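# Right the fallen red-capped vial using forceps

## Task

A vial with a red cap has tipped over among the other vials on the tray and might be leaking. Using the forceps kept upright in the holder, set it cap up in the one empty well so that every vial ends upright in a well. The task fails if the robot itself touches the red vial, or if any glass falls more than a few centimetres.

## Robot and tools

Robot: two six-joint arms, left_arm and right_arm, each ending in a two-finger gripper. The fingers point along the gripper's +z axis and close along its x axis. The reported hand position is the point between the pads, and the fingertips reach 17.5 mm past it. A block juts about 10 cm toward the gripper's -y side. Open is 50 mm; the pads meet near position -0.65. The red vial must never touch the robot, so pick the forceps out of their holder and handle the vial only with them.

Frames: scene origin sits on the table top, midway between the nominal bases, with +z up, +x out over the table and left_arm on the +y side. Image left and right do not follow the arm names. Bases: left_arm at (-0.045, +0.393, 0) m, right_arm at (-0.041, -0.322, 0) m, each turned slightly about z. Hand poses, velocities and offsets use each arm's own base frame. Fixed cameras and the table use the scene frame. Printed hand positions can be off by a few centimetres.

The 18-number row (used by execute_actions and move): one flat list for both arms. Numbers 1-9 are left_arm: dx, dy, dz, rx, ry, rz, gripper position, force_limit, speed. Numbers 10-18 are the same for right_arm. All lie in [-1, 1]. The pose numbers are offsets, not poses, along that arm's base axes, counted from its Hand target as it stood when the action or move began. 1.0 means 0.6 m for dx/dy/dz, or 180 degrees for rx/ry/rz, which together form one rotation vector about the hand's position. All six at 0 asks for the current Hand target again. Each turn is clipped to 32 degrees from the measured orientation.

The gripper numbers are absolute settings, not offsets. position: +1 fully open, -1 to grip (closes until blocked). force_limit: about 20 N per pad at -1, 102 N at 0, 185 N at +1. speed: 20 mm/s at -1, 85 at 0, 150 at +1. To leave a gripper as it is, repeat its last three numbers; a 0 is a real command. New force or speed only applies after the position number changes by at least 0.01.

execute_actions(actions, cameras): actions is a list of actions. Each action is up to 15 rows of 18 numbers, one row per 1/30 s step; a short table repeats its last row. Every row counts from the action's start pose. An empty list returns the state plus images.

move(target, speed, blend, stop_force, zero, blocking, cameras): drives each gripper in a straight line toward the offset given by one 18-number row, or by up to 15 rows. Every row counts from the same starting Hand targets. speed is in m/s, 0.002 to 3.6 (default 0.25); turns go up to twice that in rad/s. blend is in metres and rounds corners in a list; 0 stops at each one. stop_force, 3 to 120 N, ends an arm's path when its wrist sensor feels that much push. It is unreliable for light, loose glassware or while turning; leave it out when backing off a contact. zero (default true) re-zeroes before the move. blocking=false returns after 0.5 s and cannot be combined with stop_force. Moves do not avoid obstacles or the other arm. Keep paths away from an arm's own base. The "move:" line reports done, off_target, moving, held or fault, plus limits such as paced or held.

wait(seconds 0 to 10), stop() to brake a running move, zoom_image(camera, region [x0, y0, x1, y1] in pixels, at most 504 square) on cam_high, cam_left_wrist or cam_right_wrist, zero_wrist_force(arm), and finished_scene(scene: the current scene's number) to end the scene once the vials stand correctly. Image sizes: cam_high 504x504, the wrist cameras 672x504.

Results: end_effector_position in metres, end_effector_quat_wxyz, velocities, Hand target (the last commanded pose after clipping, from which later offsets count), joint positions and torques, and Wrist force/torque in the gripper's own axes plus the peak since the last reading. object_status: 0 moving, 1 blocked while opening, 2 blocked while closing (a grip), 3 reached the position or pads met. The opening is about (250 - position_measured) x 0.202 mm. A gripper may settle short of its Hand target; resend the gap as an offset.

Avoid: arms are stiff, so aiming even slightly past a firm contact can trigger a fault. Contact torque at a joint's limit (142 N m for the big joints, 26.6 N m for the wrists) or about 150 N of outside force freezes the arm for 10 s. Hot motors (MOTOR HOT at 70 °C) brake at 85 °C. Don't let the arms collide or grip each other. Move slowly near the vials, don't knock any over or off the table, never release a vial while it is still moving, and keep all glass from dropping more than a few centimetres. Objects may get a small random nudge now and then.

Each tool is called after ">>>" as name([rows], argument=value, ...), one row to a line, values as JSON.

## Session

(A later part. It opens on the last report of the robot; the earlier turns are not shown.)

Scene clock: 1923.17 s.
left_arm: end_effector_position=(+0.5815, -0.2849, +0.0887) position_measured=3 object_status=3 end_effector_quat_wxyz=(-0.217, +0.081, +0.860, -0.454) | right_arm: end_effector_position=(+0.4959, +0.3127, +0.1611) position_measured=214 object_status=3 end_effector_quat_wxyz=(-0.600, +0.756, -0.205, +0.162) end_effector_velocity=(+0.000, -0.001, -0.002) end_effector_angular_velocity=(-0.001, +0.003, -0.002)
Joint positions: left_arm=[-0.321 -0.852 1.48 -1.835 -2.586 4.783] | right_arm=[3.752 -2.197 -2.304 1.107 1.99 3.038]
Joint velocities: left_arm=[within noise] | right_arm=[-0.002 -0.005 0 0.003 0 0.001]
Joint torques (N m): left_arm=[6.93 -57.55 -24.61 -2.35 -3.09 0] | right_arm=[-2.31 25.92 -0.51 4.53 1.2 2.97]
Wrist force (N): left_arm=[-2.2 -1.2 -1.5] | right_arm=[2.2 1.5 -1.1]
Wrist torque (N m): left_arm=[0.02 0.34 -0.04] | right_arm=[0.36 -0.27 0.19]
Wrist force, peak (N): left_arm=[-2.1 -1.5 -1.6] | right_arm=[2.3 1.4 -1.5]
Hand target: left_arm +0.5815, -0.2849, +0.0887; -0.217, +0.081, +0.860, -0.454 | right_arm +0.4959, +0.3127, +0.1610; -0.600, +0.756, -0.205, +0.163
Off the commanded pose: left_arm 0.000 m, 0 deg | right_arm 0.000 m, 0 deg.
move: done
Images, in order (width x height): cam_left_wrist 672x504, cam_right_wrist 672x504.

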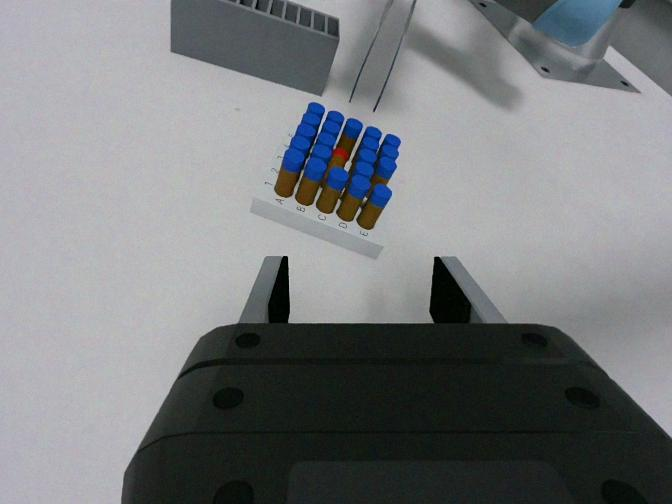

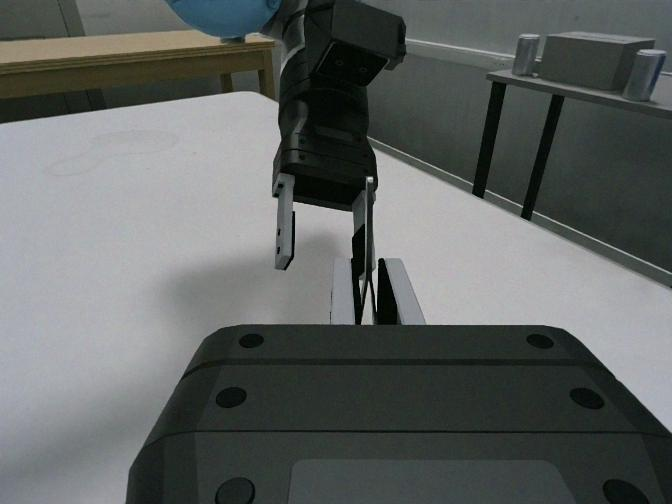

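>>> execute_actions([
  [[0,0,0,0,0,0,1,1,1,0,0,0.03,0,0,0,-1,-1,-1]],
], cameras=[])

>>> move(target=[0,0,0,0,0,0,1,1,1,-0.105,0.0403,0.06,-0.3929,0.2305,0,-1,-1,-1], speed=0.25, cameras=["cam_left_wrist","cam_right_wrist"])

Scene clock: 1953.30 s.
left_arm: end_effector_position=(+0.5815, -0.2849, +0.0887) position_measured=3 object_status=3 end_effector_quat_wxyz=(-0.217, +0.081, +0.860, -0.454) | right_arm: end_effector_position=(+0.4959, +0.3127, +0.1790) position_measured=225 object_status=2 end_effector_quat_wxyz=(-0.600, +0.756, -0.205, +0.162)
Joint positions: left_arm=[-0.321 -0.852 1.48 -1.835 -2.586 4.783] | right_arm=[3.752 -2.142 -2.308 1.057 1.99 3.038]
Joint torques (N m): left_arm=[6.21 -57.6 -25.13 -2.4 -3.09 0.11] | right_arm=[-1.01 41.31 19.5 1.99 0.53 -2.5]
Wrist force (N): left_arm=[-1.8 -1.1 -1.4] | right_arm=[1.9 1.5 -1.4]
Wrist torque (N m): left_arm=[0.04 0.29 -0.05] | right_arm=[0.35 -0.24 0.17]
Wrist force, peak (N): left_arm=[-2.3 -1.3 -1.4] | right_arm=[2.0 11.6 1.1]
Hand target: left_arm +0.5815, -0.2849, +0.0887; -0.217, +0.081, +0.860, -0.454 | right_arm +0.4959, +0.3127, +0.1790; -0.600, +0.756, -0.205, +0.163
Off the commanded pose: left_arm 0.000 m, 0 deg | right_arm 0.000 m, 0 deg.
No camera images: "cameras" was empty.

Scene clock: 1956.67 s.
left_arm: end_effector_position=(+0.5815, -0.2849, +0.0887) position_measured=3 object_status=3 end_effector_quat_wxyz=(-0.217, +0.081, +0.860, -0.454) | right_arm: end_effector_position=(+0.4329, +0.3369, +0.2150) position_measured=225 object_status=2 end_effector_quat_wxyz=(+0.043, +0.964, -0.262, -0.012)
Joint positions: left_arm=[-0.321 -0.852 1.48 -1.835 -2.586 4.783] | right_arm=[4.054 -1.75 -1.647 -1.405 1.56 3.014]
Joint torques (N m): left_arm=[6.36 -57.57 -25.45 -2.42 -3.16 0.1] | right_arm=[-9.21 35.63 20.28 2.03 1.9 -2.45]
Wrist force (N): left_arm=[-1.9 -1.2 -1.4] | right_arm=[-0.6 -1.2 -1.1]
Wrist torque (N m): left_arm=[0.03 0.30 -0.05] | right_arm=[-0.10 0.09 -0.20]
Wrist force, peak (N): left_arm=[-2.1 -1.3 -1.7] | right_arm=[2.3 2.6 -1.0]
Hand target: left_arm +0.5815, -0.2849, +0.0887; -0.217, +0.081, +0.860, -0.454 | right_arm +0.4329, +0.3369, +0.2150; +0.043, +0.964, -0.262, -0.012
Off the commanded pose: left_arm 0.000 m, 0 deg | right_arm 0.000 m, 0 deg.
move: done
Images, in order (width x height): cam_left_wrist 672x504, cam_right_wrist 672x504.

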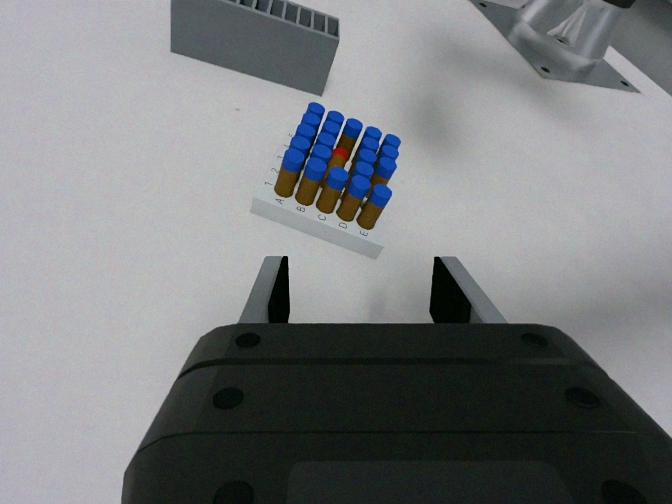

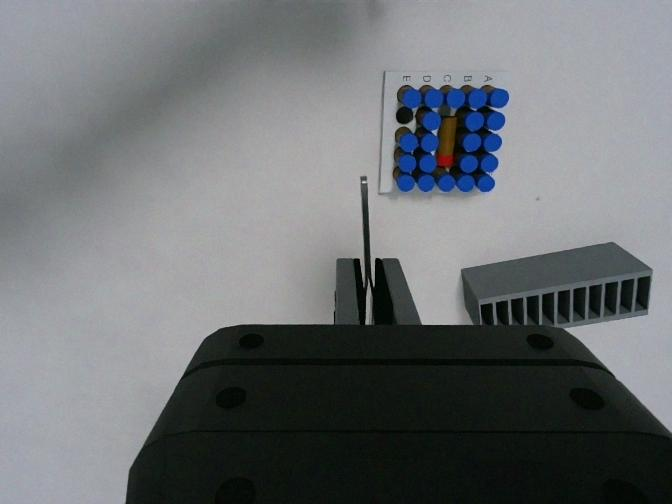

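>>> zoom_image(camera="cam_right_wrist", region=[370, 60, 520, 210])

Scaled by 3.360 from the camera's 672x504 image, which has a finer 960x720 frame.

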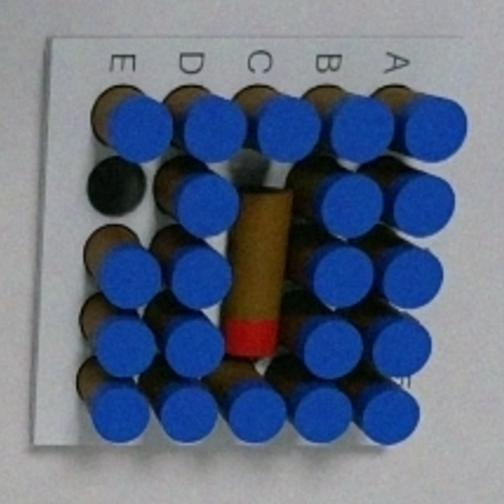

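>>> move([
  [0,0,0,0,0,0,1,1,1,-0.0288,0.0168,-0.25,0,0,0,-1,-1,-1],
  [0,0,0,0,0,0,1,1,1,-0.0288,0.0168,-0.3083,0,0,0,-1,-1,-1],
], speed=[0.15,0.03], blend=[0.005,0], cameras=["cam_left_wrist","cam_right_wrist"])

>>> zoom_image(camera="cam_left_wrist", region=[400, 60, 640, 260])

Scene clock: 2027.27 s.
left_arm: end_effector_position=(+0.5815, -0.2849, +0.0887) position_measured=3 object_status=3 end_effector_quat_wxyz=(-0.217, +0.081, +0.860, -0.454) | right_arm: end_effector_position=(+0.4156, +0.3469, +0.0299) position_measured=225 object_status=2 end_effector_quat_wxyz=(+0.043, +0.964, -0.262, -0.012)
Joint positions: left_arm=[-0.321 -0.852 1.48 -1.835 -2.586 4.783] | right_arm=[4.09 -1.945 -1.925 -0.932 1.563 3.05]
Joint torques (N m): left_arm=[6.46 -57.5 -25.64 -2.41 -3.2 0.11] | right_arm=[-9.4 44.93 24.52 1.96 -1.17 -2.34]
Wrist force (N): left_arm=[-1.9 -1.2 -1.5] | right_arm=[-0.8 -1.4 -0.5]
Wrist torque (N m): left_arm=[0.01 0.30 -0.05] | right_arm=[-0.11 0.16 -0.20]
Wrist force, peak (N): left_arm=[-2.2 -1.2 -1.7] | right_arm=[-0.5 -1.1 -3.5]
Hand target: left_arm +0.5815, -0.2849, +0.0887; -0.217, +0.081, +0.860, -0.454 | right_arm +0.4156, +0.3470, +0.0300; +0.043, +0.964, -0.262, -0.012
Off the commanded pose: left_arm 0.000 m, 0 deg | right_arm 0.000 m, 0 deg.
move: done
Images, in order (width x height): cam_left_wrist 672x504, cam_right_wrist 672x504.

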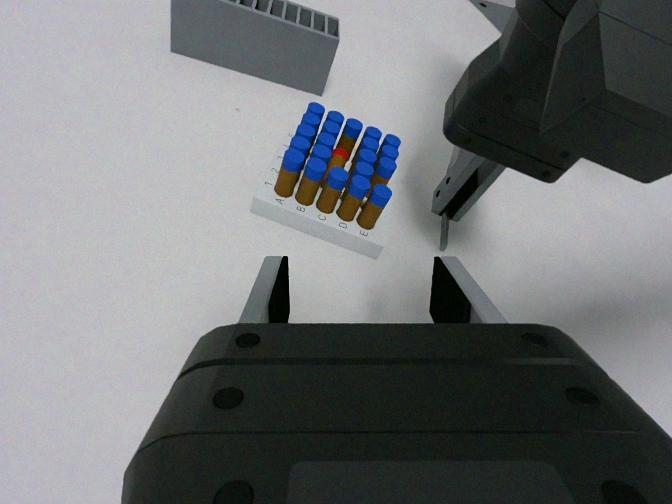

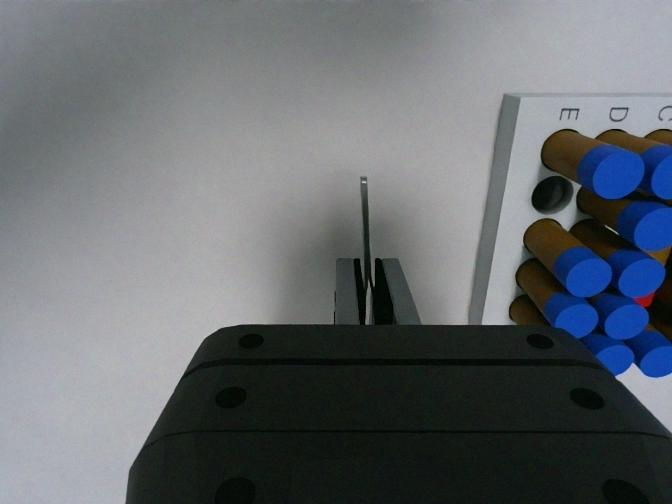

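Scaled by 2.100 from the camera's 672x504 image, which has a finer 960x720 frame.

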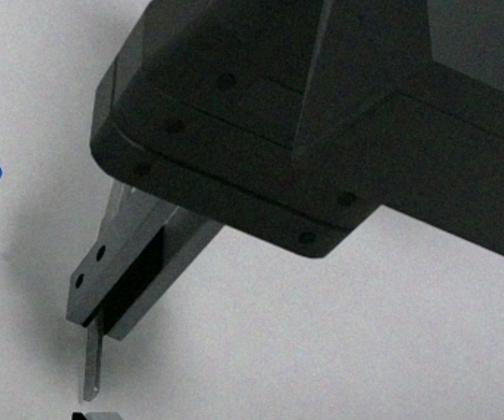

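>>> execute_actions([
  [[0,0,0,0,0,0,1,1,1,0,0,-0.01,0,0,0,-0.412,-1,-1]],
], cameras=[])

>>> move(target=[0,0,0,0,0,0,1,1,1,0,0,-0.0073,0,0,0,-0.412,-1,-1], speed=0.01, cameras=[])

>>> execute_actions([
  [[0,0,0,0,0,0,1,1,1,0,0,0,0,0,0,-0.1,-1,-1]],
], cameras=["cam_left_wrist","cam_right_wrist"])

>>> zoom_image(camera="cam_right_wrist", region=[250, 60, 430, 330])

Scene clock: 2033.93 s.
left_arm: end_effector_position=(+0.5815, -0.2849, +0.0887) position_measured=3 object_status=3 end_effector_quat_wxyz=(-0.217, +0.081, +0.860, -0.454) | right_arm: end_effector_position=(+0.4156, +0.3469, +0.0240) position_measured=214 object_status=3 end_effector_quat_wxyz=(+0.043, +0.964, -0.262, -0.012)
Joint positions: left_arm=[-0.321 -0.852 1.48 -1.835 -2.586 4.783] | right_arm=[4.09 -1.955 -1.93 -0.917 1.563 3.05]
Joint torques (N m): left_arm=[6.49 -57.26 -26.02 -2.39 -3.13 -0.02] | right_arm=[-7.63 43.07 30.13 3.96 -1.15 -2.26]
Wrist force (N): left_arm=[-2.1 -1.2 -1.6] | right_arm=[-0.7 -1.3 -0.6]
Wrist torque (N m): left_arm=[0.03 0.34 -0.04] | right_arm=[-0.09 0.14 -0.21]
Wrist force, peak (N): left_arm=[-2.3 -1.2 -1.6] | right_arm=[-0.4 -2.1 -4.6]
Hand target: left_arm +0.5815, -0.2849, +0.0887; -0.217, +0.081, +0.860, -0.454 | right_arm +0.4156, +0.3470, +0.0240; +0.043, +0.964, -0.262, -0.012
Off the commanded pose: left_arm 0.000 m, 0 deg | right_arm 0.000 m, 0 deg.
No camera images: "cameras" was empty.

Scene clock: 2034.63 s.
left_arm: end_effector_position=(+0.5815, -0.2849, +0.0887) position_measured=3 object_status=3 end_effector_quat_wxyz=(-0.217, +0.081, +0.860, -0.454) | right_arm: end_effector_position=(+0.4156, +0.3470, +0.0196) position_measured=214 object_status=3 end_effector_quat_wxyz=(+0.043, +0.964, -0.262, -0.012)
Joint positions: left_arm=[-0.321 -0.852 1.48 -1.835 -2.586 4.783] | right_arm=[4.09 -1.963 -1.934 -0.905 1.563 3.05]
Joint torques (N m): left_arm=[6.75 -57.58 -26.5 -2.39 -3.24 -0.07] | right_arm=[-7.37 40.19 10.15 2.96 -0.83 -2.18]
Wrist force (N): left_arm=[-2.1 -1.0 -1.4] | right_arm=[-0.6 -1.3 -0.8]
Wrist torque (N m): left_arm=[0.05 0.32 -0.04] | right_arm=[-0.11 0.12 -0.20]
Wrist force, peak (N): left_arm=[-2.3 -1.0 -1.7] | right_arm=[-0.9 -1.5 -1.2]
Hand target: left_arm +0.5815, -0.2849, +0.0887; -0.217, +0.081, +0.860, -0.454 | right_arm +0.4156, +0.3470, +0.0196; +0.043, +0.964, -0.262, -0.012
Off the commanded pose: left_arm 0.000 m, 0 deg | right_arm 0.000 m, 0 deg.
move: done
No camera images: "cameras" was empty.

Scene clock: 2035.33 s.
left_arm: end_effector_position=(+0.5815, -0.2849, +0.0887) position_measured=3 object_status=3 end_effector_quat_wxyz=(-0.217, +0.081, +0.860, -0.454) | right_arm: end_effector_position=(+0.4156, +0.3469, +0.0196) position_measured=167 object_status=0 end_effector_quat_wxyz=(+0.043, +0.964, -0.262, -0.012)
Joint positions: left_arm=[-0.321 -0.852 1.48 -1.835 -2.586 4.783] | right_arm=[4.09 -1.963 -1.934 -0.905 1.563 3.05]
Joint torques (N m): left_arm=[6.58 -57.61 -25.88 -2.45 -3.16 -0.02] | right_arm=[-7.77 44.34 22.39 1.83 -0.89 -2.17]
Wrist force (N): left_arm=[-2.1 -1.2 -1.4] | right_arm=[-0.9 -1.5 -0.7]
Wrist torque (N m): left_arm=[0.02 0.33 -0.05] | right_arm=[-0.13 0.16 -0.21]
Wrist force, peak (N): left_arm=[-2.1 -1.3 -1.6] | right_arm=[-0.8 -1.4 -1.1]
Hand target: left_arm +0.5815, -0.2849, +0.0887; -0.217, +0.081, +0.860, -0.454 | right_arm +0.4156, +0.3470, +0.0196; +0.043, +0.964, -0.262, -0.012
Off the commanded pose: left_arm 0.000 m, 0 deg | right_arm 0.000 m, 0 deg.
Images, in order (width x height): cam_left_wrist 672x504, cam_right_wrist 672x504.

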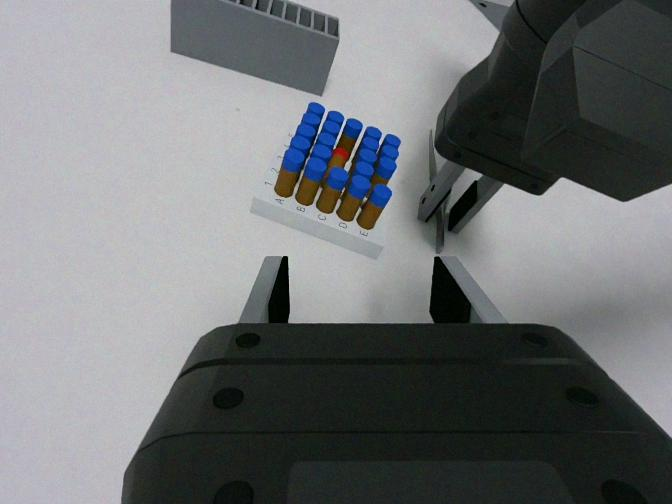

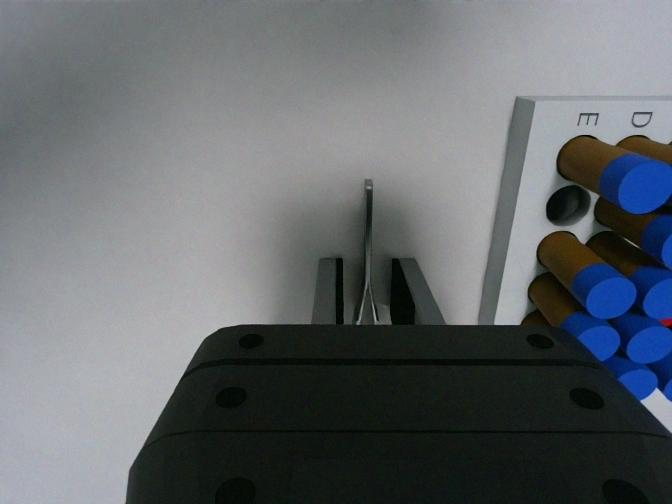

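Scaled by 1.867 from the camera's 672x504 image, which has a finer 960x720 frame.

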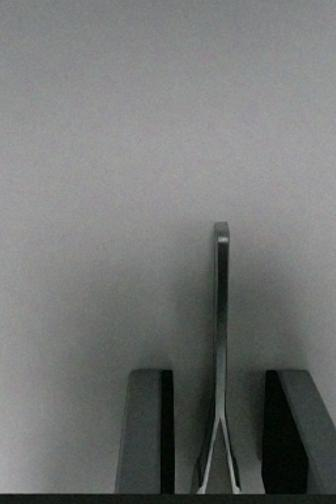

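>>> execute_actions([
  [[0,0,0,0,0,0,1,1,1,0,0,0,0,0,0,-1,-1,-1]],
  [[0,0,0,0,0,0,1,1,1,0,0,0,0,0,0,-1,-1,-1]],
], cameras=[])

>>> move([
  [0,0,0,0,0,0,1,1,1,0,0,0.3,0,0,0,-1,-1,-1],
  [0,0,0,0,0,0,1,1,1,0.02,-0.01,0.28,0.3929,-0.2305,0,-1,-1,-1],
], speed=[0.12,0.25], blend=[0.02,0], cameras=["cam_left_wrist","cam_right_wrist"])

Scene clock: 2042.93 s.
left_arm: end_effector_position=(+0.5815, -0.2849, +0.0887) position_measured=3 object_status=3 end_effector_quat_wxyz=(-0.217, +0.081, +0.860, -0.454) | right_arm: end_effector_position=(+0.4156, +0.3470, +0.0196) position_measured=226 object_status=2 end_effector_quat_wxyz=(+0.043, +0.964, -0.262, -0.012)
Joint positions: left_arm=[-0.321 -0.852 1.48 -1.835 -2.586 4.783] | right_arm=[4.09 -1.963 -1.934 -0.905 1.563 3.05]
Joint torques (N m): left_arm=[6.36 -57.72 -26.15 -2.41 -3.16 -0.06] | right_arm=[-2.15 45.46 29.2 2.14 -0.8 -2.2]
Wrist force (N): left_arm=[-1.9 -1.1 -1.4] | right_arm=[-0.9 -1.3 -1.0]
Wrist torque (N m): left_arm=[0.05 0.31 -0.04] | right_arm=[-0.10 0.16 -0.20]
Wrist force, peak (N): left_arm=[-2.4 -1.1 -1.6] | right_arm=[-0.7 -1.7 -1.0]
Hand target: left_arm +0.5815, -0.2849, +0.0887; -0.217, +0.081, +0.860, -0.454 | right_arm +0.4156, +0.3470, +0.0196; +0.043, +0.964, -0.262, -0.012
Off the commanded pose: left_arm 0.000 m, 0 deg | right_arm 0.000 m, 0 deg.
No camera images: "cameras" was empty.

Scene clock: 2047.80 s.
left_arm: end_effector_position=(+0.5815, -0.2849, +0.0887) position_measured=3 object_status=3 end_effector_quat_wxyz=(-0.217, +0.081, +0.860, -0.454) | right_arm: end_effector_position=(+0.4277, +0.3410, +0.1877) position_measured=226 object_status=2 end_effector_quat_wxyz=(-0.600, +0.756, -0.205, +0.163)
Joint positions: left_arm=[-0.321 -0.852 1.48 -1.835 -2.586 4.783] | right_arm=[3.954 -2.07 -2.465 1.158 1.793 3.09]
Joint torques (N m): left_arm=[6.53 -57.98 -26.17 -2.46 -3.19 -0.14] | right_arm=[7.82 22.58 -3.87 4.73 -1.17 -2.74]
Wrist force (N): left_arm=[-2.0 -1.2 -1.4] | right_arm=[2.6 1.4 -1.3]
Wrist torque (N m): left_arm=[0.03 0.31 -0.05] | right_arm=[0.40 -0.31 0.16]
Wrist force, peak (N): left_arm=[-2.3 -1.3 -1.6] | right_arm=[2.6 2.4 -1.6]
Hand target: left_arm +0.5815, -0.2849, +0.0887; -0.217, +0.081, +0.860, -0.454 | right_arm +0.4276, +0.3410, +0.1876; -0.600, +0.756, -0.205, +0.163
Off the commanded pose: left_arm 0.000 m, 0 deg | right_arm 0.000 m, 0 deg.
move: done
Images, in order (width x height): cam_left_wrist 672x504, cam_right_wrist 672x504.

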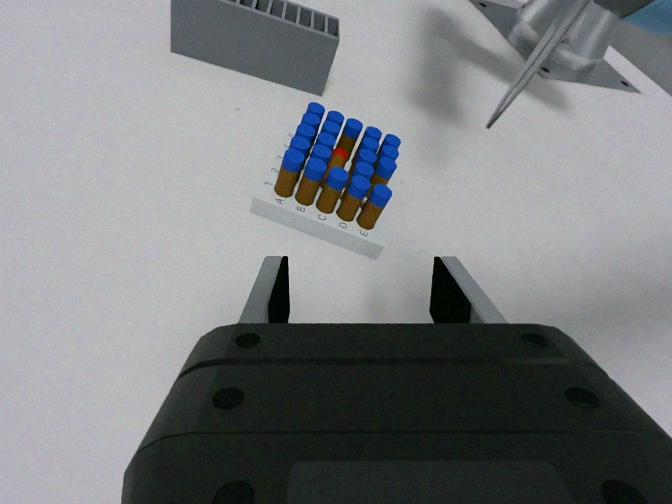

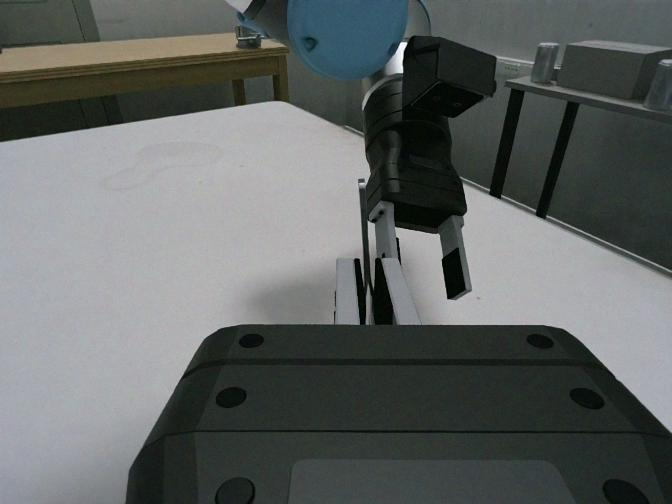

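>>> move(target=[0,0,0,0,0,0,1,1,1,0,0,-0.116,0,0,0,-1,-1,-1], speed=0.08, cameras=[])

>>> move(target=[0,0,0,0,0,0,1,1,1,0,0,-0.0175,0,0,0,-1,-1,-1], speed=0.005, stop_force=3, cameras=["cam_left_wrist"])

>>> zoom_image(camera="cam_left_wrist", region=[400, 130, 520, 220])

Scene clock: 2056.83 s.
left_arm: end_effector_position=(+0.5815, -0.2849, +0.0887) position_measured=3 object_status=3 end_effector_quat_wxyz=(-0.217, +0.081, +0.860, -0.454) | right_arm: end_effector_position=(+0.4277, +0.3410, +0.1181) position_measured=226 object_status=2 end_effector_quat_wxyz=(-0.600, +0.756, -0.205, +0.163)
Joint positions: left_arm=[-0.321 -0.852 1.48 -1.835 -2.586 4.783] | right_arm=[3.955 -2.327 -2.434 1.384 1.793 3.089]
Joint torques (N m): left_arm=[6.28 -57.77 -26.36 -2.47 -3.16 -0.15] | right_arm=[0.09 30.91 -9.53 2.91 -0.91 3.23]
Wrist force (N): left_arm=[-1.8 -1.2 -1.5] | right_arm=[2.4 1.2 -1.5]
Wrist torque (N m): left_arm=[0.03 0.28 -0.04] | right_arm=[0.33 -0.28 0.21]
Wrist force, peak (N): left_arm=[-2.3 -1.3 -1.7] | right_arm=[2.3 2.9 -1.2]
Hand target: left_arm +0.5815, -0.2849, +0.0887; -0.217, +0.081, +0.860, -0.454 | right_arm +0.4276, +0.3410, +0.1180; -0.600, +0.756, -0.205, +0.163
Off the commanded pose: left_arm 0.000 m, 0 deg | right_arm 0.000 m, 0 deg.
move: done
No camera images: "cameras" was empty.

Scene clock: 2059.37 s.
left_arm: end_effector_position=(+0.5815, -0.2849, +0.0887) position_measured=3 object_status=3 end_effector_quat_wxyz=(-0.217, +0.081, +0.860, -0.454) | right_arm: end_effector_position=(+0.4276, +0.3410, +0.1093) position_measured=226 object_status=2 end_effector_quat_wxyz=(-0.600, +0.756, -0.205, +0.163)
Joint positions: left_arm=[-0.321 -0.852 1.48 -1.835 -2.586 4.783] | right_arm=[3.955 -2.358 -2.427 1.408 1.793 3.09]
Joint torques (N m): left_arm=[6.13 -57.43 -25.98 -2.51 -3.21 -0.15] | right_arm=[5.72 39.67 -9.63 1.71 -1.08 3.29]
Wrist force (N): left_arm=[-2.2 -1.2 -1.5] | right_arm=[2.5 -0.5 -1.5]
Wrist torque (N m): left_arm=[0.02 0.35 -0.05] | right_arm=[0.33 -0.27 0.21]
Wrist force, peak (N): left_arm=[-2.4 -1.1 -1.5] | right_arm=[2.5 -6.0 -2.3]
Hand target: left_arm +0.5815, -0.2849, +0.0887; -0.217, +0.081, +0.860, -0.454 | right_arm +0.4276, +0.3410, +0.1093; -0.600, +0.756, -0.205, +0.163 (not the last commanded pose)
Off the commanded pose: left_arm 0.000 m, 0 deg | right_arm 0.002 m, 0 deg.
move: contact (right_arm)
Images, in order (width x height): cam_left_wrist 672x504.

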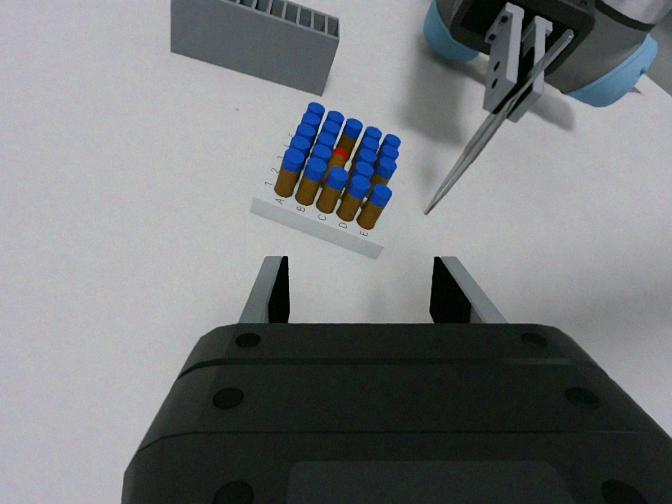

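Scaled by 4.200 from the camera's 672x504 image, which has a finer 960x720 frame.

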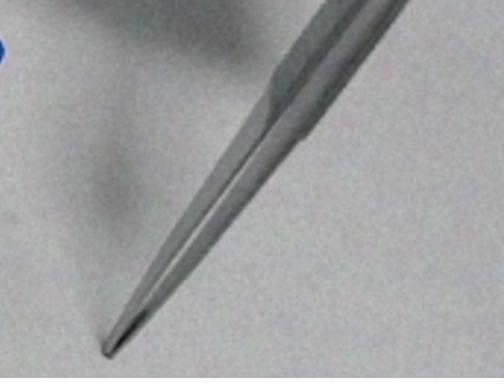

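>>> move([
  [0,0,0,0,0,0,1,1,1,0,0,0.1,0,0,0,-1,-1,-1],
  [0,0,0,0,0,0,1,1,1,0.107,-0.0557,0.12,0,0,0,-1,-1,-1],
  [0,0,0,0,0,0,1,1,1,0.107,-0.0557,0.0703,0,0,0,-1,-1,-1],
], speed=[0.1,0.15,0.08], blend=[0.02,0.01,0], cameras=["cam_left_wrist","cam_right_wrist"])

>>> zoom_image(camera="cam_left_wrist", region=[320, 95, 400, 165])

Scene clock: 2078.73 s.
left_arm: end_effector_position=(+0.5815, -0.2849, +0.0887) position_measured=3 object_status=3 end_effector_quat_wxyz=(-0.217, +0.081, +0.860, -0.454) | right_arm: end_effector_position=(+0.4919, +0.3076, +0.1516) position_measured=226 object_status=2 end_effector_quat_wxyz=(-0.600, +0.756, -0.205, +0.163)
Joint positions: left_arm=[-0.321 -0.852 1.48 -1.835 -2.586 4.783] | right_arm=[3.746 -2.223 -2.315 1.145 1.995 3.037]
Joint torques (N m): left_arm=[6.44 -56.86 -26.13 -2.58 -3.08 -0.18] | right_arm=[-2.98 34.18 -1.31 2.81 0.83 3.09]
Wrist force (N): left_arm=[-2.0 -1.1 -1.5] | right_arm=[2.2 1.4 -1.4]
Wrist torque (N m): left_arm=[0.03 0.31 -0.05] | right_arm=[0.35 -0.27 0.17]
Wrist force, peak (N): left_arm=[-2.2 -1.4 -1.7] | right_arm=[3.9 0.2 -1.8]
Hand target: left_arm +0.5815, -0.2849, +0.0887; -0.217, +0.081, +0.860, -0.454 | right_arm +0.4918, +0.3075, +0.1515; -0.600, +0.756, -0.205, +0.163
Off the commanded pose: left_arm 0.000 m, 0 deg | right_arm 0.000 m, 0 deg.
move: done
Images, in order (width x height): cam_left_wrist 672x504, cam_right_wrist 672x504.

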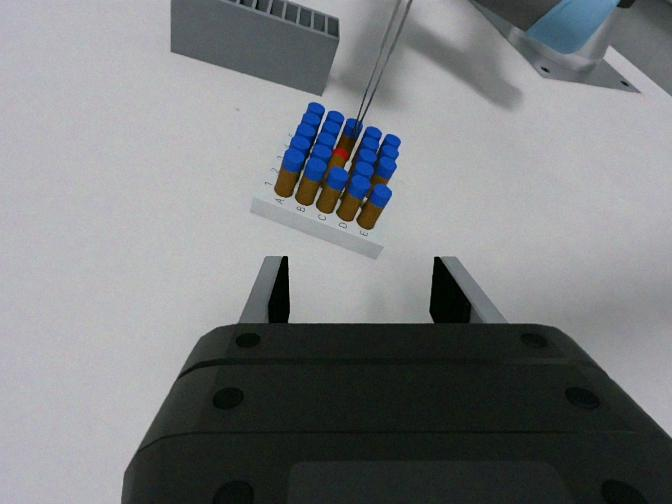

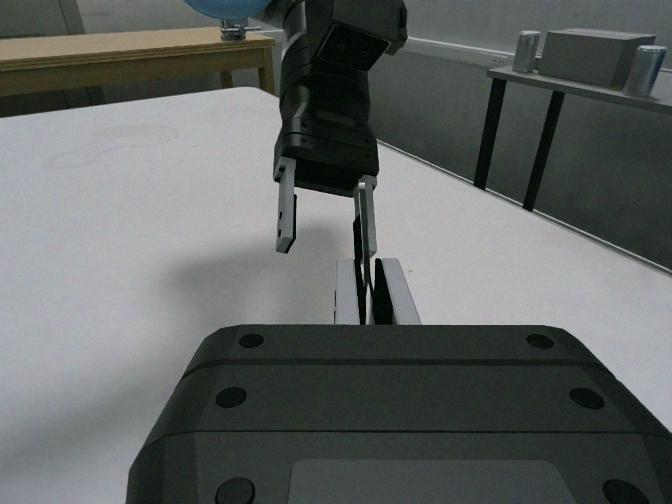

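Scaled by 6.300 from the camera's 672x504 image, which has a finer 960x720 frame.

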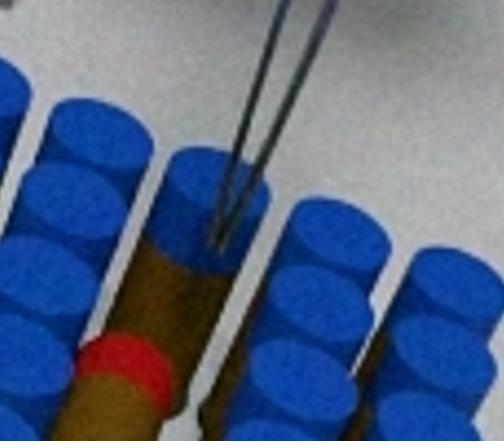

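>>> move(target=[0,0,0,0,0,0,1,1,1,-0.0035,-0.003,0,0,0,0,-1,-1,-1], speed=0.03, cameras=[])

>>> move(target=[0,0,0,0,0,0,1,1,1,0,0,-0.0292,0,0,0,-1,-1,-1], speed=0.015, stop_force=3, cameras=["cam_left_wrist"])

>>> zoom_image(camera="cam_left_wrist", region=[320, 105, 380, 165])

Scene clock: 2085.37 s.
left_arm: end_effector_position=(+0.5815, -0.2849, +0.0887) position_measured=3 object_status=3 end_effector_quat_wxyz=(-0.217, +0.081, +0.860, -0.454) | right_arm: end_effector_position=(+0.4897, +0.3057, +0.1515) position_measured=226 object_status=2 end_effector_quat_wxyz=(-0.600, +0.756, -0.205, +0.163)
Joint positions: left_arm=[-0.321 -0.852 1.48 -1.835 -2.586 4.783] | right_arm=[3.746 -2.222 -2.322 1.151 1.996 3.036]
Joint torques (N m): left_arm=[6.59 -57.42 -26.45 -2.62 -3.1 -0.24] | right_arm=[-8.54 41.03 3.31 3.56 1.83 -2.43]
Wrist force (N): left_arm=[-2.1 -1.2 -1.6] | right_arm=[2.2 1.1 -1.5]
Wrist torque (N m): left_arm=[0.03 0.33 -0.04] | right_arm=[0.32 -0.26 0.18]
Wrist force, peak (N): left_arm=[-2.3 -1.1 -1.7] | right_arm=[2.3 1.3 -1.6]
Hand target: left_arm +0.5815, -0.2849, +0.0887; -0.217, +0.081, +0.860, -0.454 | right_arm +0.4897, +0.3057, +0.1515; -0.600, +0.756, -0.205, +0.163
Off the commanded pose: left_arm 0.000 m, 0 deg | right_arm 0.000 m, 0 deg.
move: done
No camera images: "cameras" was empty.

Scene clock: 2087.33 s.
left_arm: end_effector_position=(+0.5815, -0.2849, +0.0887) position_measured=3 object_status=3 end_effector_quat_wxyz=(-0.217, +0.081, +0.860, -0.454) | right_arm: end_effector_position=(+0.4898, +0.3058, +0.1340) position_measured=226 object_status=2 end_effector_quat_wxyz=(-0.600, +0.756, -0.205, +0.163)
Joint positions: left_arm=[-0.321 -0.852 1.48 -1.835 -2.586 4.783] | right_arm=[3.746 -2.278 -2.314 1.198 1.996 3.036]
Joint torques (N m): left_arm=[6.66 -57.69 -26.5 -2.64 -3.17 -0.24] | right_arm=[-3.52 43.96 2.1 2 -0.23 -0.84]
Wrist force (N): left_arm=[-2.2 -1.2 -1.6] | right_arm=[2.1 1.3 -1.6]
Wrist torque (N m): left_arm=[0.03 0.34 -0.04] | right_arm=[0.33 -0.25 0.17]
Wrist force, peak (N): left_arm=[-2.3 -1.1 -1.6] | right_arm=[2.3 1.5 -1.7]
Hand target: left_arm +0.5815, -0.2849, +0.0887; -0.217, +0.081, +0.860, -0.454 | right_arm +0.4897, +0.3057, +0.1340; -0.600, +0.756, -0.205, +0.163
Off the commanded pose: left_arm 0.000 m, 0 deg | right_arm 0.000 m, 0 deg.
move: done
Images, in order (width x height): cam_left_wrist 672x504.

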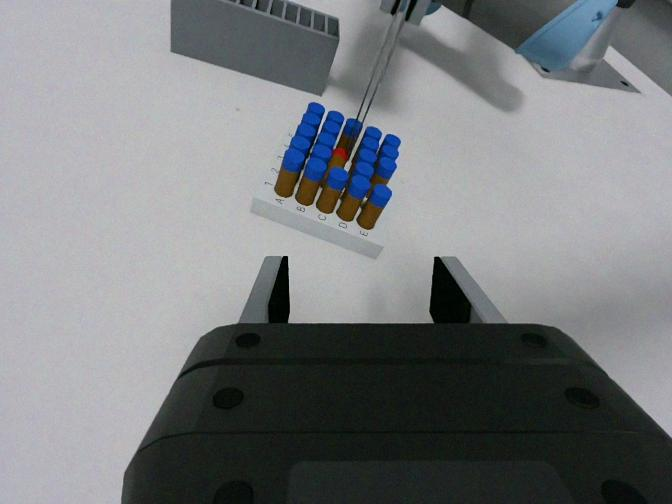

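Scaled by 8.400 from the camera's 672x504 image, which has a finer 960x720 frame.

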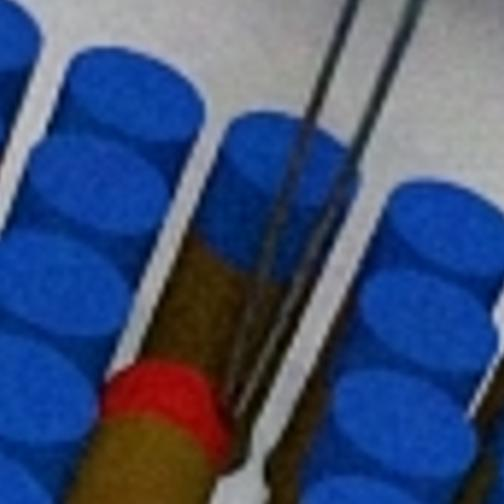

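>>> execute_actions([
  [[0,0,0,0,0,0,1,1,1,0.00127,0.00215,0,0,0,0,-1,-1,-1]],
  [[0,0,0,0,0,0,1,1,1,0,0,0,0,0,0,-0.43,-1,-1]],
  [[0,0,0,0,0,0,1,1,1,0,0,0,0,0,0,-0.412,-1,-1]],
], cameras=["cam_left_wrist","cam_right_wrist"])

>>> zoom_image(camera="cam_left_wrist", region=[320, 105, 380, 165])

>>> zoom_image(camera="cam_left_wrist", region=[300, 0, 430, 130])

Scene clock: 2103.83 s.
left_arm: end_effector_position=(+0.5815, -0.2849, +0.0887) position_measured=3 object_status=3 end_effector_quat_wxyz=(-0.217, +0.081, +0.860, -0.454) | right_arm: end_effector_position=(+0.4905, +0.3070, +0.1340) position_measured=214 object_status=3 end_effector_quat_wxyz=(-0.600, +0.756, -0.205, +0.163)
Joint positions: left_arm=[-0.321 -0.852 1.48 -1.835 -2.586 4.783] | right_arm=[3.747 -2.278 -2.311 1.196 1.994 3.037]
Joint torques (N m): left_arm=[6.66 -57.62 -26.22 -2.58 -3.16 -0.27] | right_arm=[-6.57 30.07 -5.55 3.09 1.93 -1.41]
Wrist force (N): left_arm=[-1.9 -1.4 -1.5] | right_arm=[2.0 0.9 -1.8]
Wrist torque (N m): left_arm=[0.00 0.30 -0.04] | right_arm=[0.30 -0.24 0.13]
Wrist force, peak (N): left_arm=[-2.2 -1.4 -1.7] | right_arm=[2.2 1.8 -2.2]
Hand target: left_arm +0.5815, -0.2849, +0.0887; -0.217, +0.081, +0.860, -0.454 | right_arm +0.4905, +0.3070, +0.1340; -0.600, +0.756, -0.205, +0.163
Off the commanded pose: left_arm 0.000 m, 0 deg | right_arm 0.000 m, 0 deg.
Images, in order (width x height): cam_left_wrist 672x504, cam_right_wrist 672x504.

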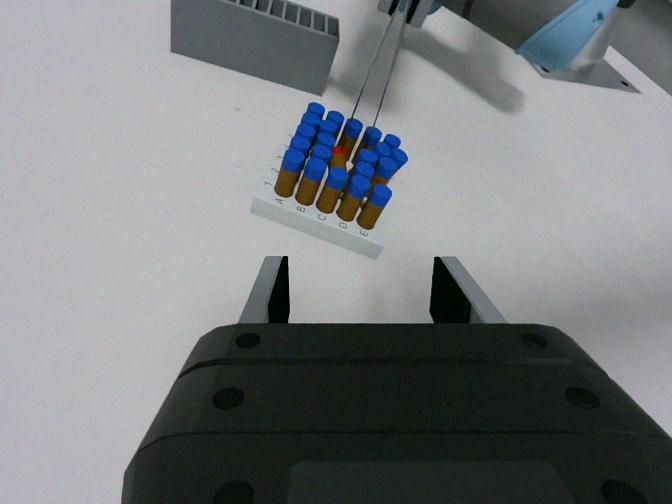

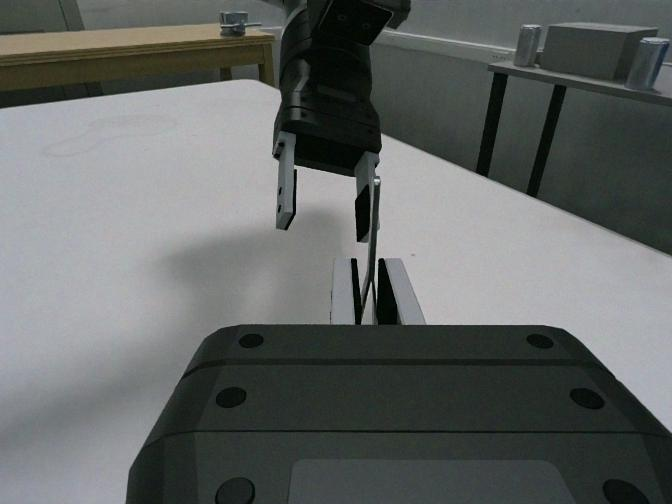

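Scaled by 8.400 from the camera's 672x504 image, which has a finer 960x720 frame.

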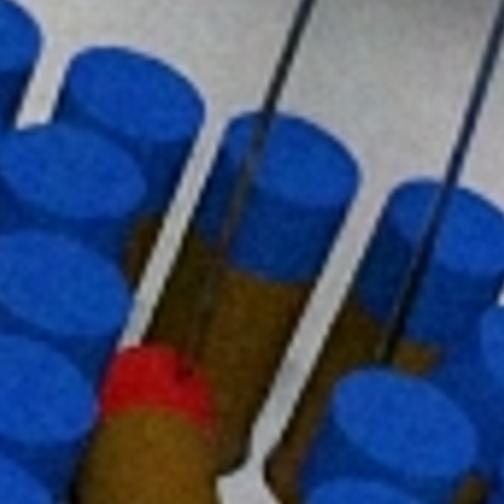

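Scaled by 3.877 from the camera's 672x504 image, which has a finer 960x720 frame.

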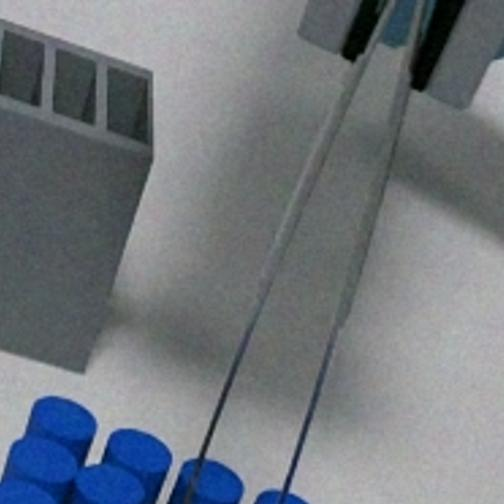

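>>> execute_actions([
  [[0,0,0,0,0,0,1,1,1,0,0,0,0,0,0,-1,-1,-1]],
  [[0,0,0,0,0,0,1,1,1,0,0,0,0,0,0,-1,-1,-1]],
], cameras=["cam_left_wrist"])

>>> zoom_image(camera="cam_left_wrist", region=[280, 90, 430, 240])

Scene clock: 2115.23 s.
left_arm: end_effector_position=(+0.5815, -0.2849, +0.0887) position_measured=3 object_status=3 end_effector_quat_wxyz=(-0.217, +0.081, +0.860, -0.454) | right_arm: end_effector_position=(+0.4905, +0.3070, +0.1340) position_measured=225 object_status=2 end_effector_quat_wxyz=(-0.600, +0.756, -0.205, +0.163)
Joint positions: left_arm=[-0.321 -0.852 1.48 -1.835 -2.586 4.783] | right_arm=[3.747 -2.278 -2.311 1.196 1.994 3.037]
Joint torques (N m): left_arm=[5.77 -58.1 -26.1 -2.65 -3.1 -0.34] | right_arm=[-6.55 31.57 -4.3 2.28 0.9 -2.14]
Wrist force (N): left_arm=[-2.1 -1.2 -1.5] | right_arm=[2.0 1.2 -1.6]
Wrist torque (N m): left_arm=[0.03 0.33 -0.04] | right_arm=[0.32 -0.23 0.13]
Wrist force, peak (N): left_arm=[-2.3 -1.2 -1.6] | right_arm=[2.2 1.5 -1.7]
Hand target: left_arm +0.5815, -0.2849, +0.0887; -0.217, +0.081, +0.860, -0.454 | right_arm +0.4905, +0.3070, +0.1340; -0.600, +0.756, -0.205, +0.163
Off the commanded pose: left_arm 0.000 m, 0 deg | right_arm 0.000 m, 0 deg.
Images, in order (width x height): cam_left_wrist 672x504.

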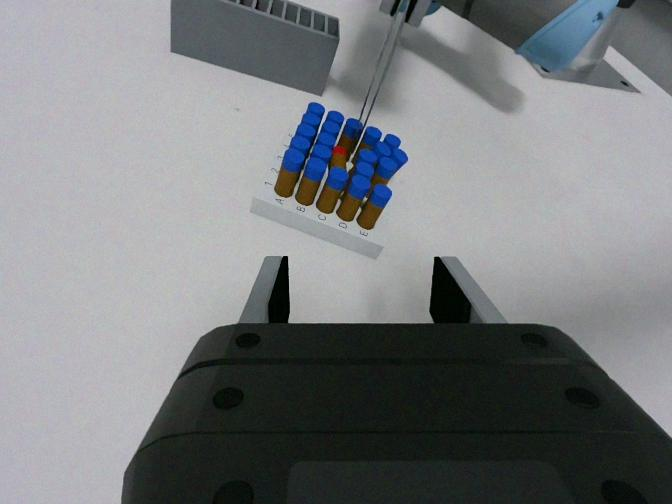

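Scaled by 3.360 from the camera's 672x504 image, which has a finer 960x720 frame.

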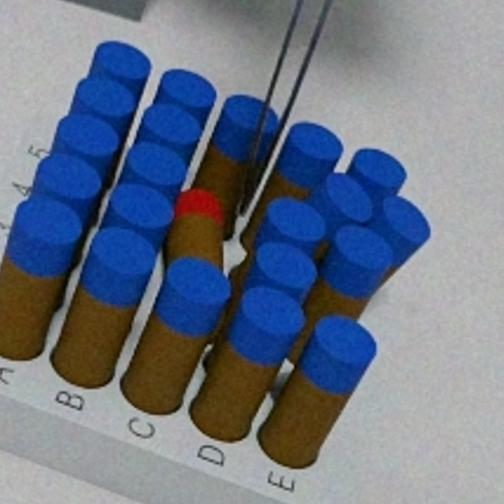

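>>> move(target=[0,0,0,0,0,0,1,1,1,0,0,0.08,0,0,0,-1,-1,-1], speed=0.04, cameras=["cam_left_wrist"])

>>> zoom_image(camera="cam_left_wrist", region=[260, 90, 430, 260])

Scene clock: 2129.10 s.
left_arm: end_effector_position=(+0.5815, -0.2849, +0.0887) position_measured=3 object_status=3 end_effector_quat_wxyz=(-0.217, +0.081, +0.860, -0.454) | right_arm: end_effector_position=(+0.4905, +0.3070, +0.1820) position_measured=225 object_status=2 end_effector_quat_wxyz=(-0.600, +0.756, -0.205, +0.162)
Joint positions: left_arm=[-0.321 -0.852 1.48 -1.835 -2.586 4.783] | right_arm=[3.747 -2.127 -2.328 1.061 1.994 3.037]
Joint torques (N m): left_arm=[6.04 -57.55 -26.13 -2.73 -3.09 -0.33] | right_arm=[-3.05 27.64 1.28 4.22 -0.47 1.75]
Wrist force (N): left_arm=[-2.0 -1.0 -1.7] | right_arm=[2.3 1.5 -1.7]
Wrist torque (N m): left_arm=[0.07 0.32 -0.04] | right_arm=[0.36 -0.30 0.15]
Wrist force, peak (N): left_arm=[-2.3 -1.4 -1.6] | right_arm=[2.0 2.5 -1.4]
Hand target: left_arm +0.5815, -0.2849, +0.0887; -0.217, +0.081, +0.860, -0.454 | right_arm +0.4905, +0.3070, +0.1820; -0.600, +0.756, -0.205, +0.163
Off the commanded pose: left_arm 0.000 m, 0 deg | right_arm 0.000 m, 0 deg.
move: done
Images, in order (width x height): cam_left_wrist 672x504.

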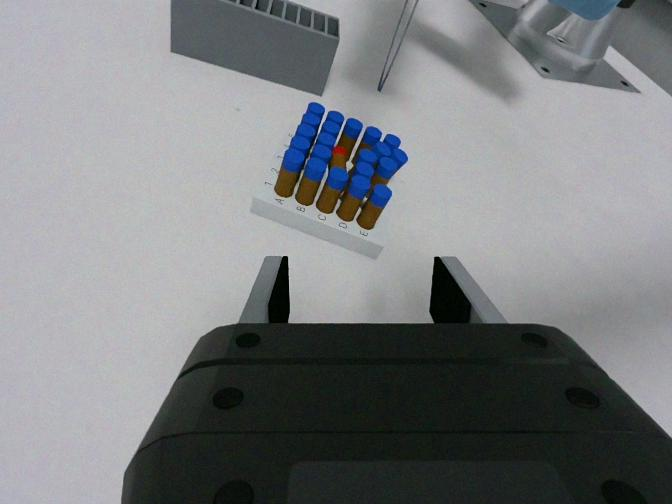

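Scaled by 2.965 from the camera's 672x504 image, which has a finer 960x720 frame.

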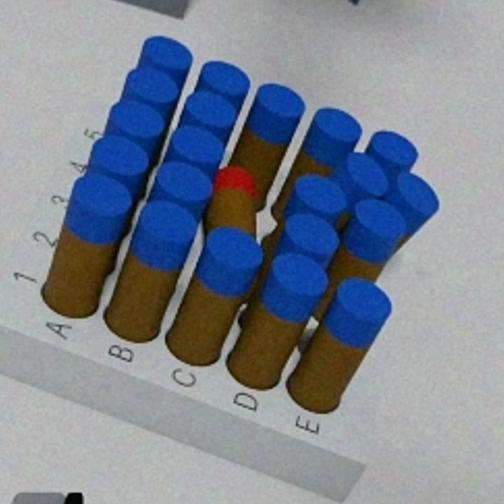

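>>> move([
  [0,0,0,0,0,0,1,1,1,-0.0643,0.0348,0,0,0,0,-1,-1,-1],
  [0,0,0,0,0,0,1,1,1,-0.0643,0.0348,-0.0692,0,0,0,-1,-1,-1],
], speed=[0.1,0.06], cameras=["cam_left_wrist"])

>>> zoom_image(camera="cam_left_wrist", region=[320, 90, 460, 230])

Scene clock: 2198.00 s.
left_arm: end_effector_position=(+0.5815, -0.2849, +0.0887) position_measured=3 object_status=3 end_effector_quat_wxyz=(-0.217, +0.081, +0.860, -0.454) | right_arm: end_effector_position=(+0.4520, +0.3280, +0.1405) position_measured=225 object_status=2 end_effector_quat_wxyz=(-0.600, +0.756, -0.205, +0.163)
Joint positions: left_arm=[-0.321 -0.852 1.48 -1.835 -2.586 4.783] | right_arm=[3.869 -2.247 -2.399 1.264 1.876 3.068]
Joint torques (N m): left_arm=[6.37 -57.25 -26.04 -2.72 -3.26 -0.4] | right_arm=[1.23 40.26 -0.73 2.1 -1.05 0.38]
Wrist force (N): left_arm=[-2.1 -1.1 -1.7] | right_arm=[2.3 1.4 -1.8]
Wrist torque (N m): left_arm=[0.04 0.32 -0.05] | right_arm=[0.33 -0.23 0.20]
Wrist force, peak (N): left_arm=[-2.3 -1.1 -1.9] | right_arm=[3.7 1.6 -1.6]
Hand target: left_arm +0.5815, -0.2849, +0.0887; -0.217, +0.081, +0.860, -0.454 | right_arm +0.4519, +0.3279, +0.1405; -0.600, +0.756, -0.205, +0.163
Off the commanded pose: left_arm 0.000 m, 0 deg | right_arm 0.000 m, 0 deg.
move: done
Images, in order (width x height): cam_left_wrist 672x504.

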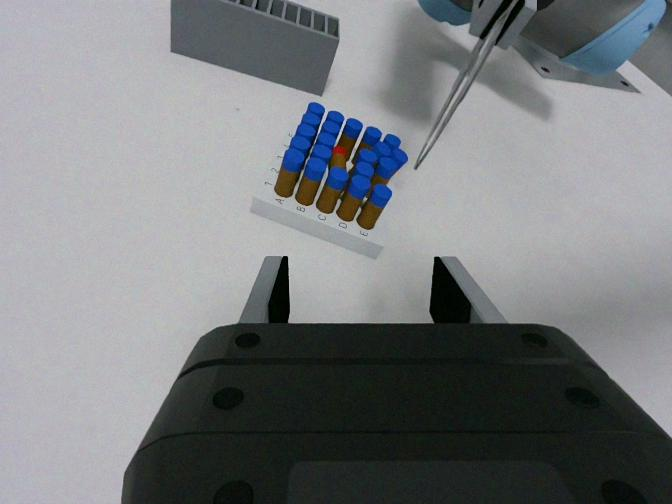

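Scaled by 3.600 from the camera's 672x504 image, which has a finer 960x720 frame.

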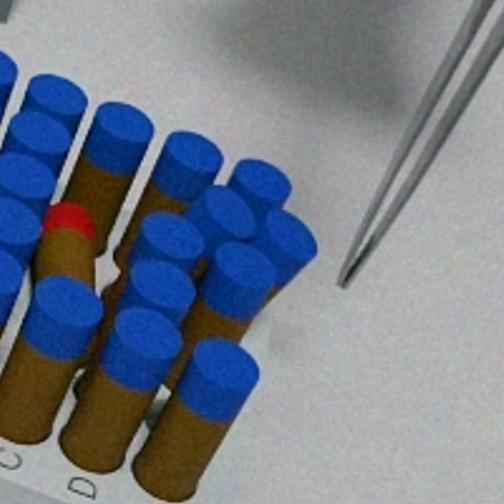

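>>> move(target=[0,0,0,0,0,0,1,1,1,0.0207,-0.0092,0,0,0,0,-1,-1,-1], speed=0.012, stop_force=4, cameras=["cam_left_wrist"])

>>> zoom_image(camera="cam_left_wrist", region=[320, 90, 460, 230])

Scene clock: 2210.70 s.
left_arm: end_effector_position=(+0.5815, -0.2849, +0.0887) position_measured=3 object_status=3 end_effector_quat_wxyz=(-0.217, +0.081, +0.860, -0.454) | right_arm: end_effector_position=(+0.4643, +0.3224, +0.1405) position_measured=225 object_status=2 end_effector_quat_wxyz=(-0.600, +0.756, -0.205, +0.163)
Joint positions: left_arm=[-0.321 -0.852 1.48 -1.835 -2.586 4.783] | right_arm=[3.83 -2.25 -2.372 1.236 1.914 3.059]
Joint torques (N m): left_arm=[6.3 -57.63 -26.69 -2.79 -3.05 -0.42] | right_arm=[6.56 34.73 -5.92 4.69 -1.1 2.87]
Wrist force (N): left_arm=[-1.9 -1.1 -1.6] | right_arm=[2.3 1.5 -2.1]
Wrist torque (N m): left_arm=[0.05 0.31 -0.04] | right_arm=[0.40 -0.23 0.23]
Wrist force, peak (N): left_arm=[-2.3 -1.2 -1.6] | right_arm=[2.3 1.9 -2.1]
Hand target: left_arm +0.5815, -0.2849, +0.0887; -0.217, +0.081, +0.860, -0.454 | right_arm +0.4643, +0.3224, +0.1405; -0.600, +0.756, -0.205, +0.163
Off the commanded pose: left_arm 0.000 m, 0 deg | right_arm 0.000 m, 0 deg.
move: done
Images, in order (width x height): cam_left_wrist 672x504.

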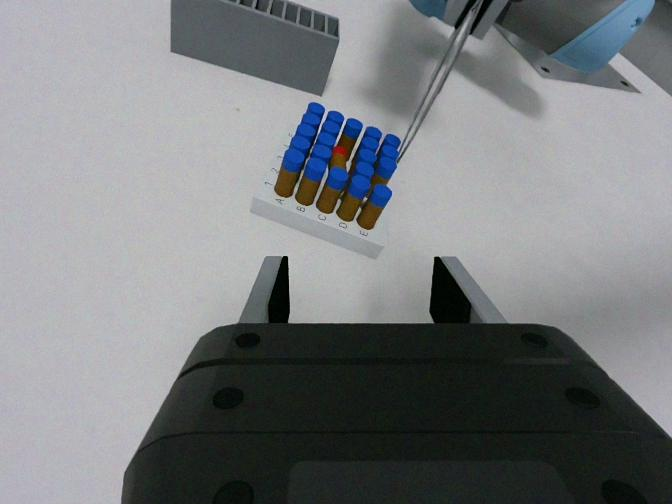

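Scaled by 3.600 from the camera's 672x504 image, which has a finer 960x720 frame.

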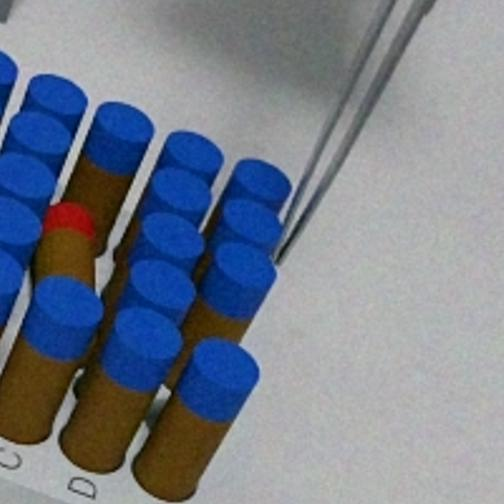

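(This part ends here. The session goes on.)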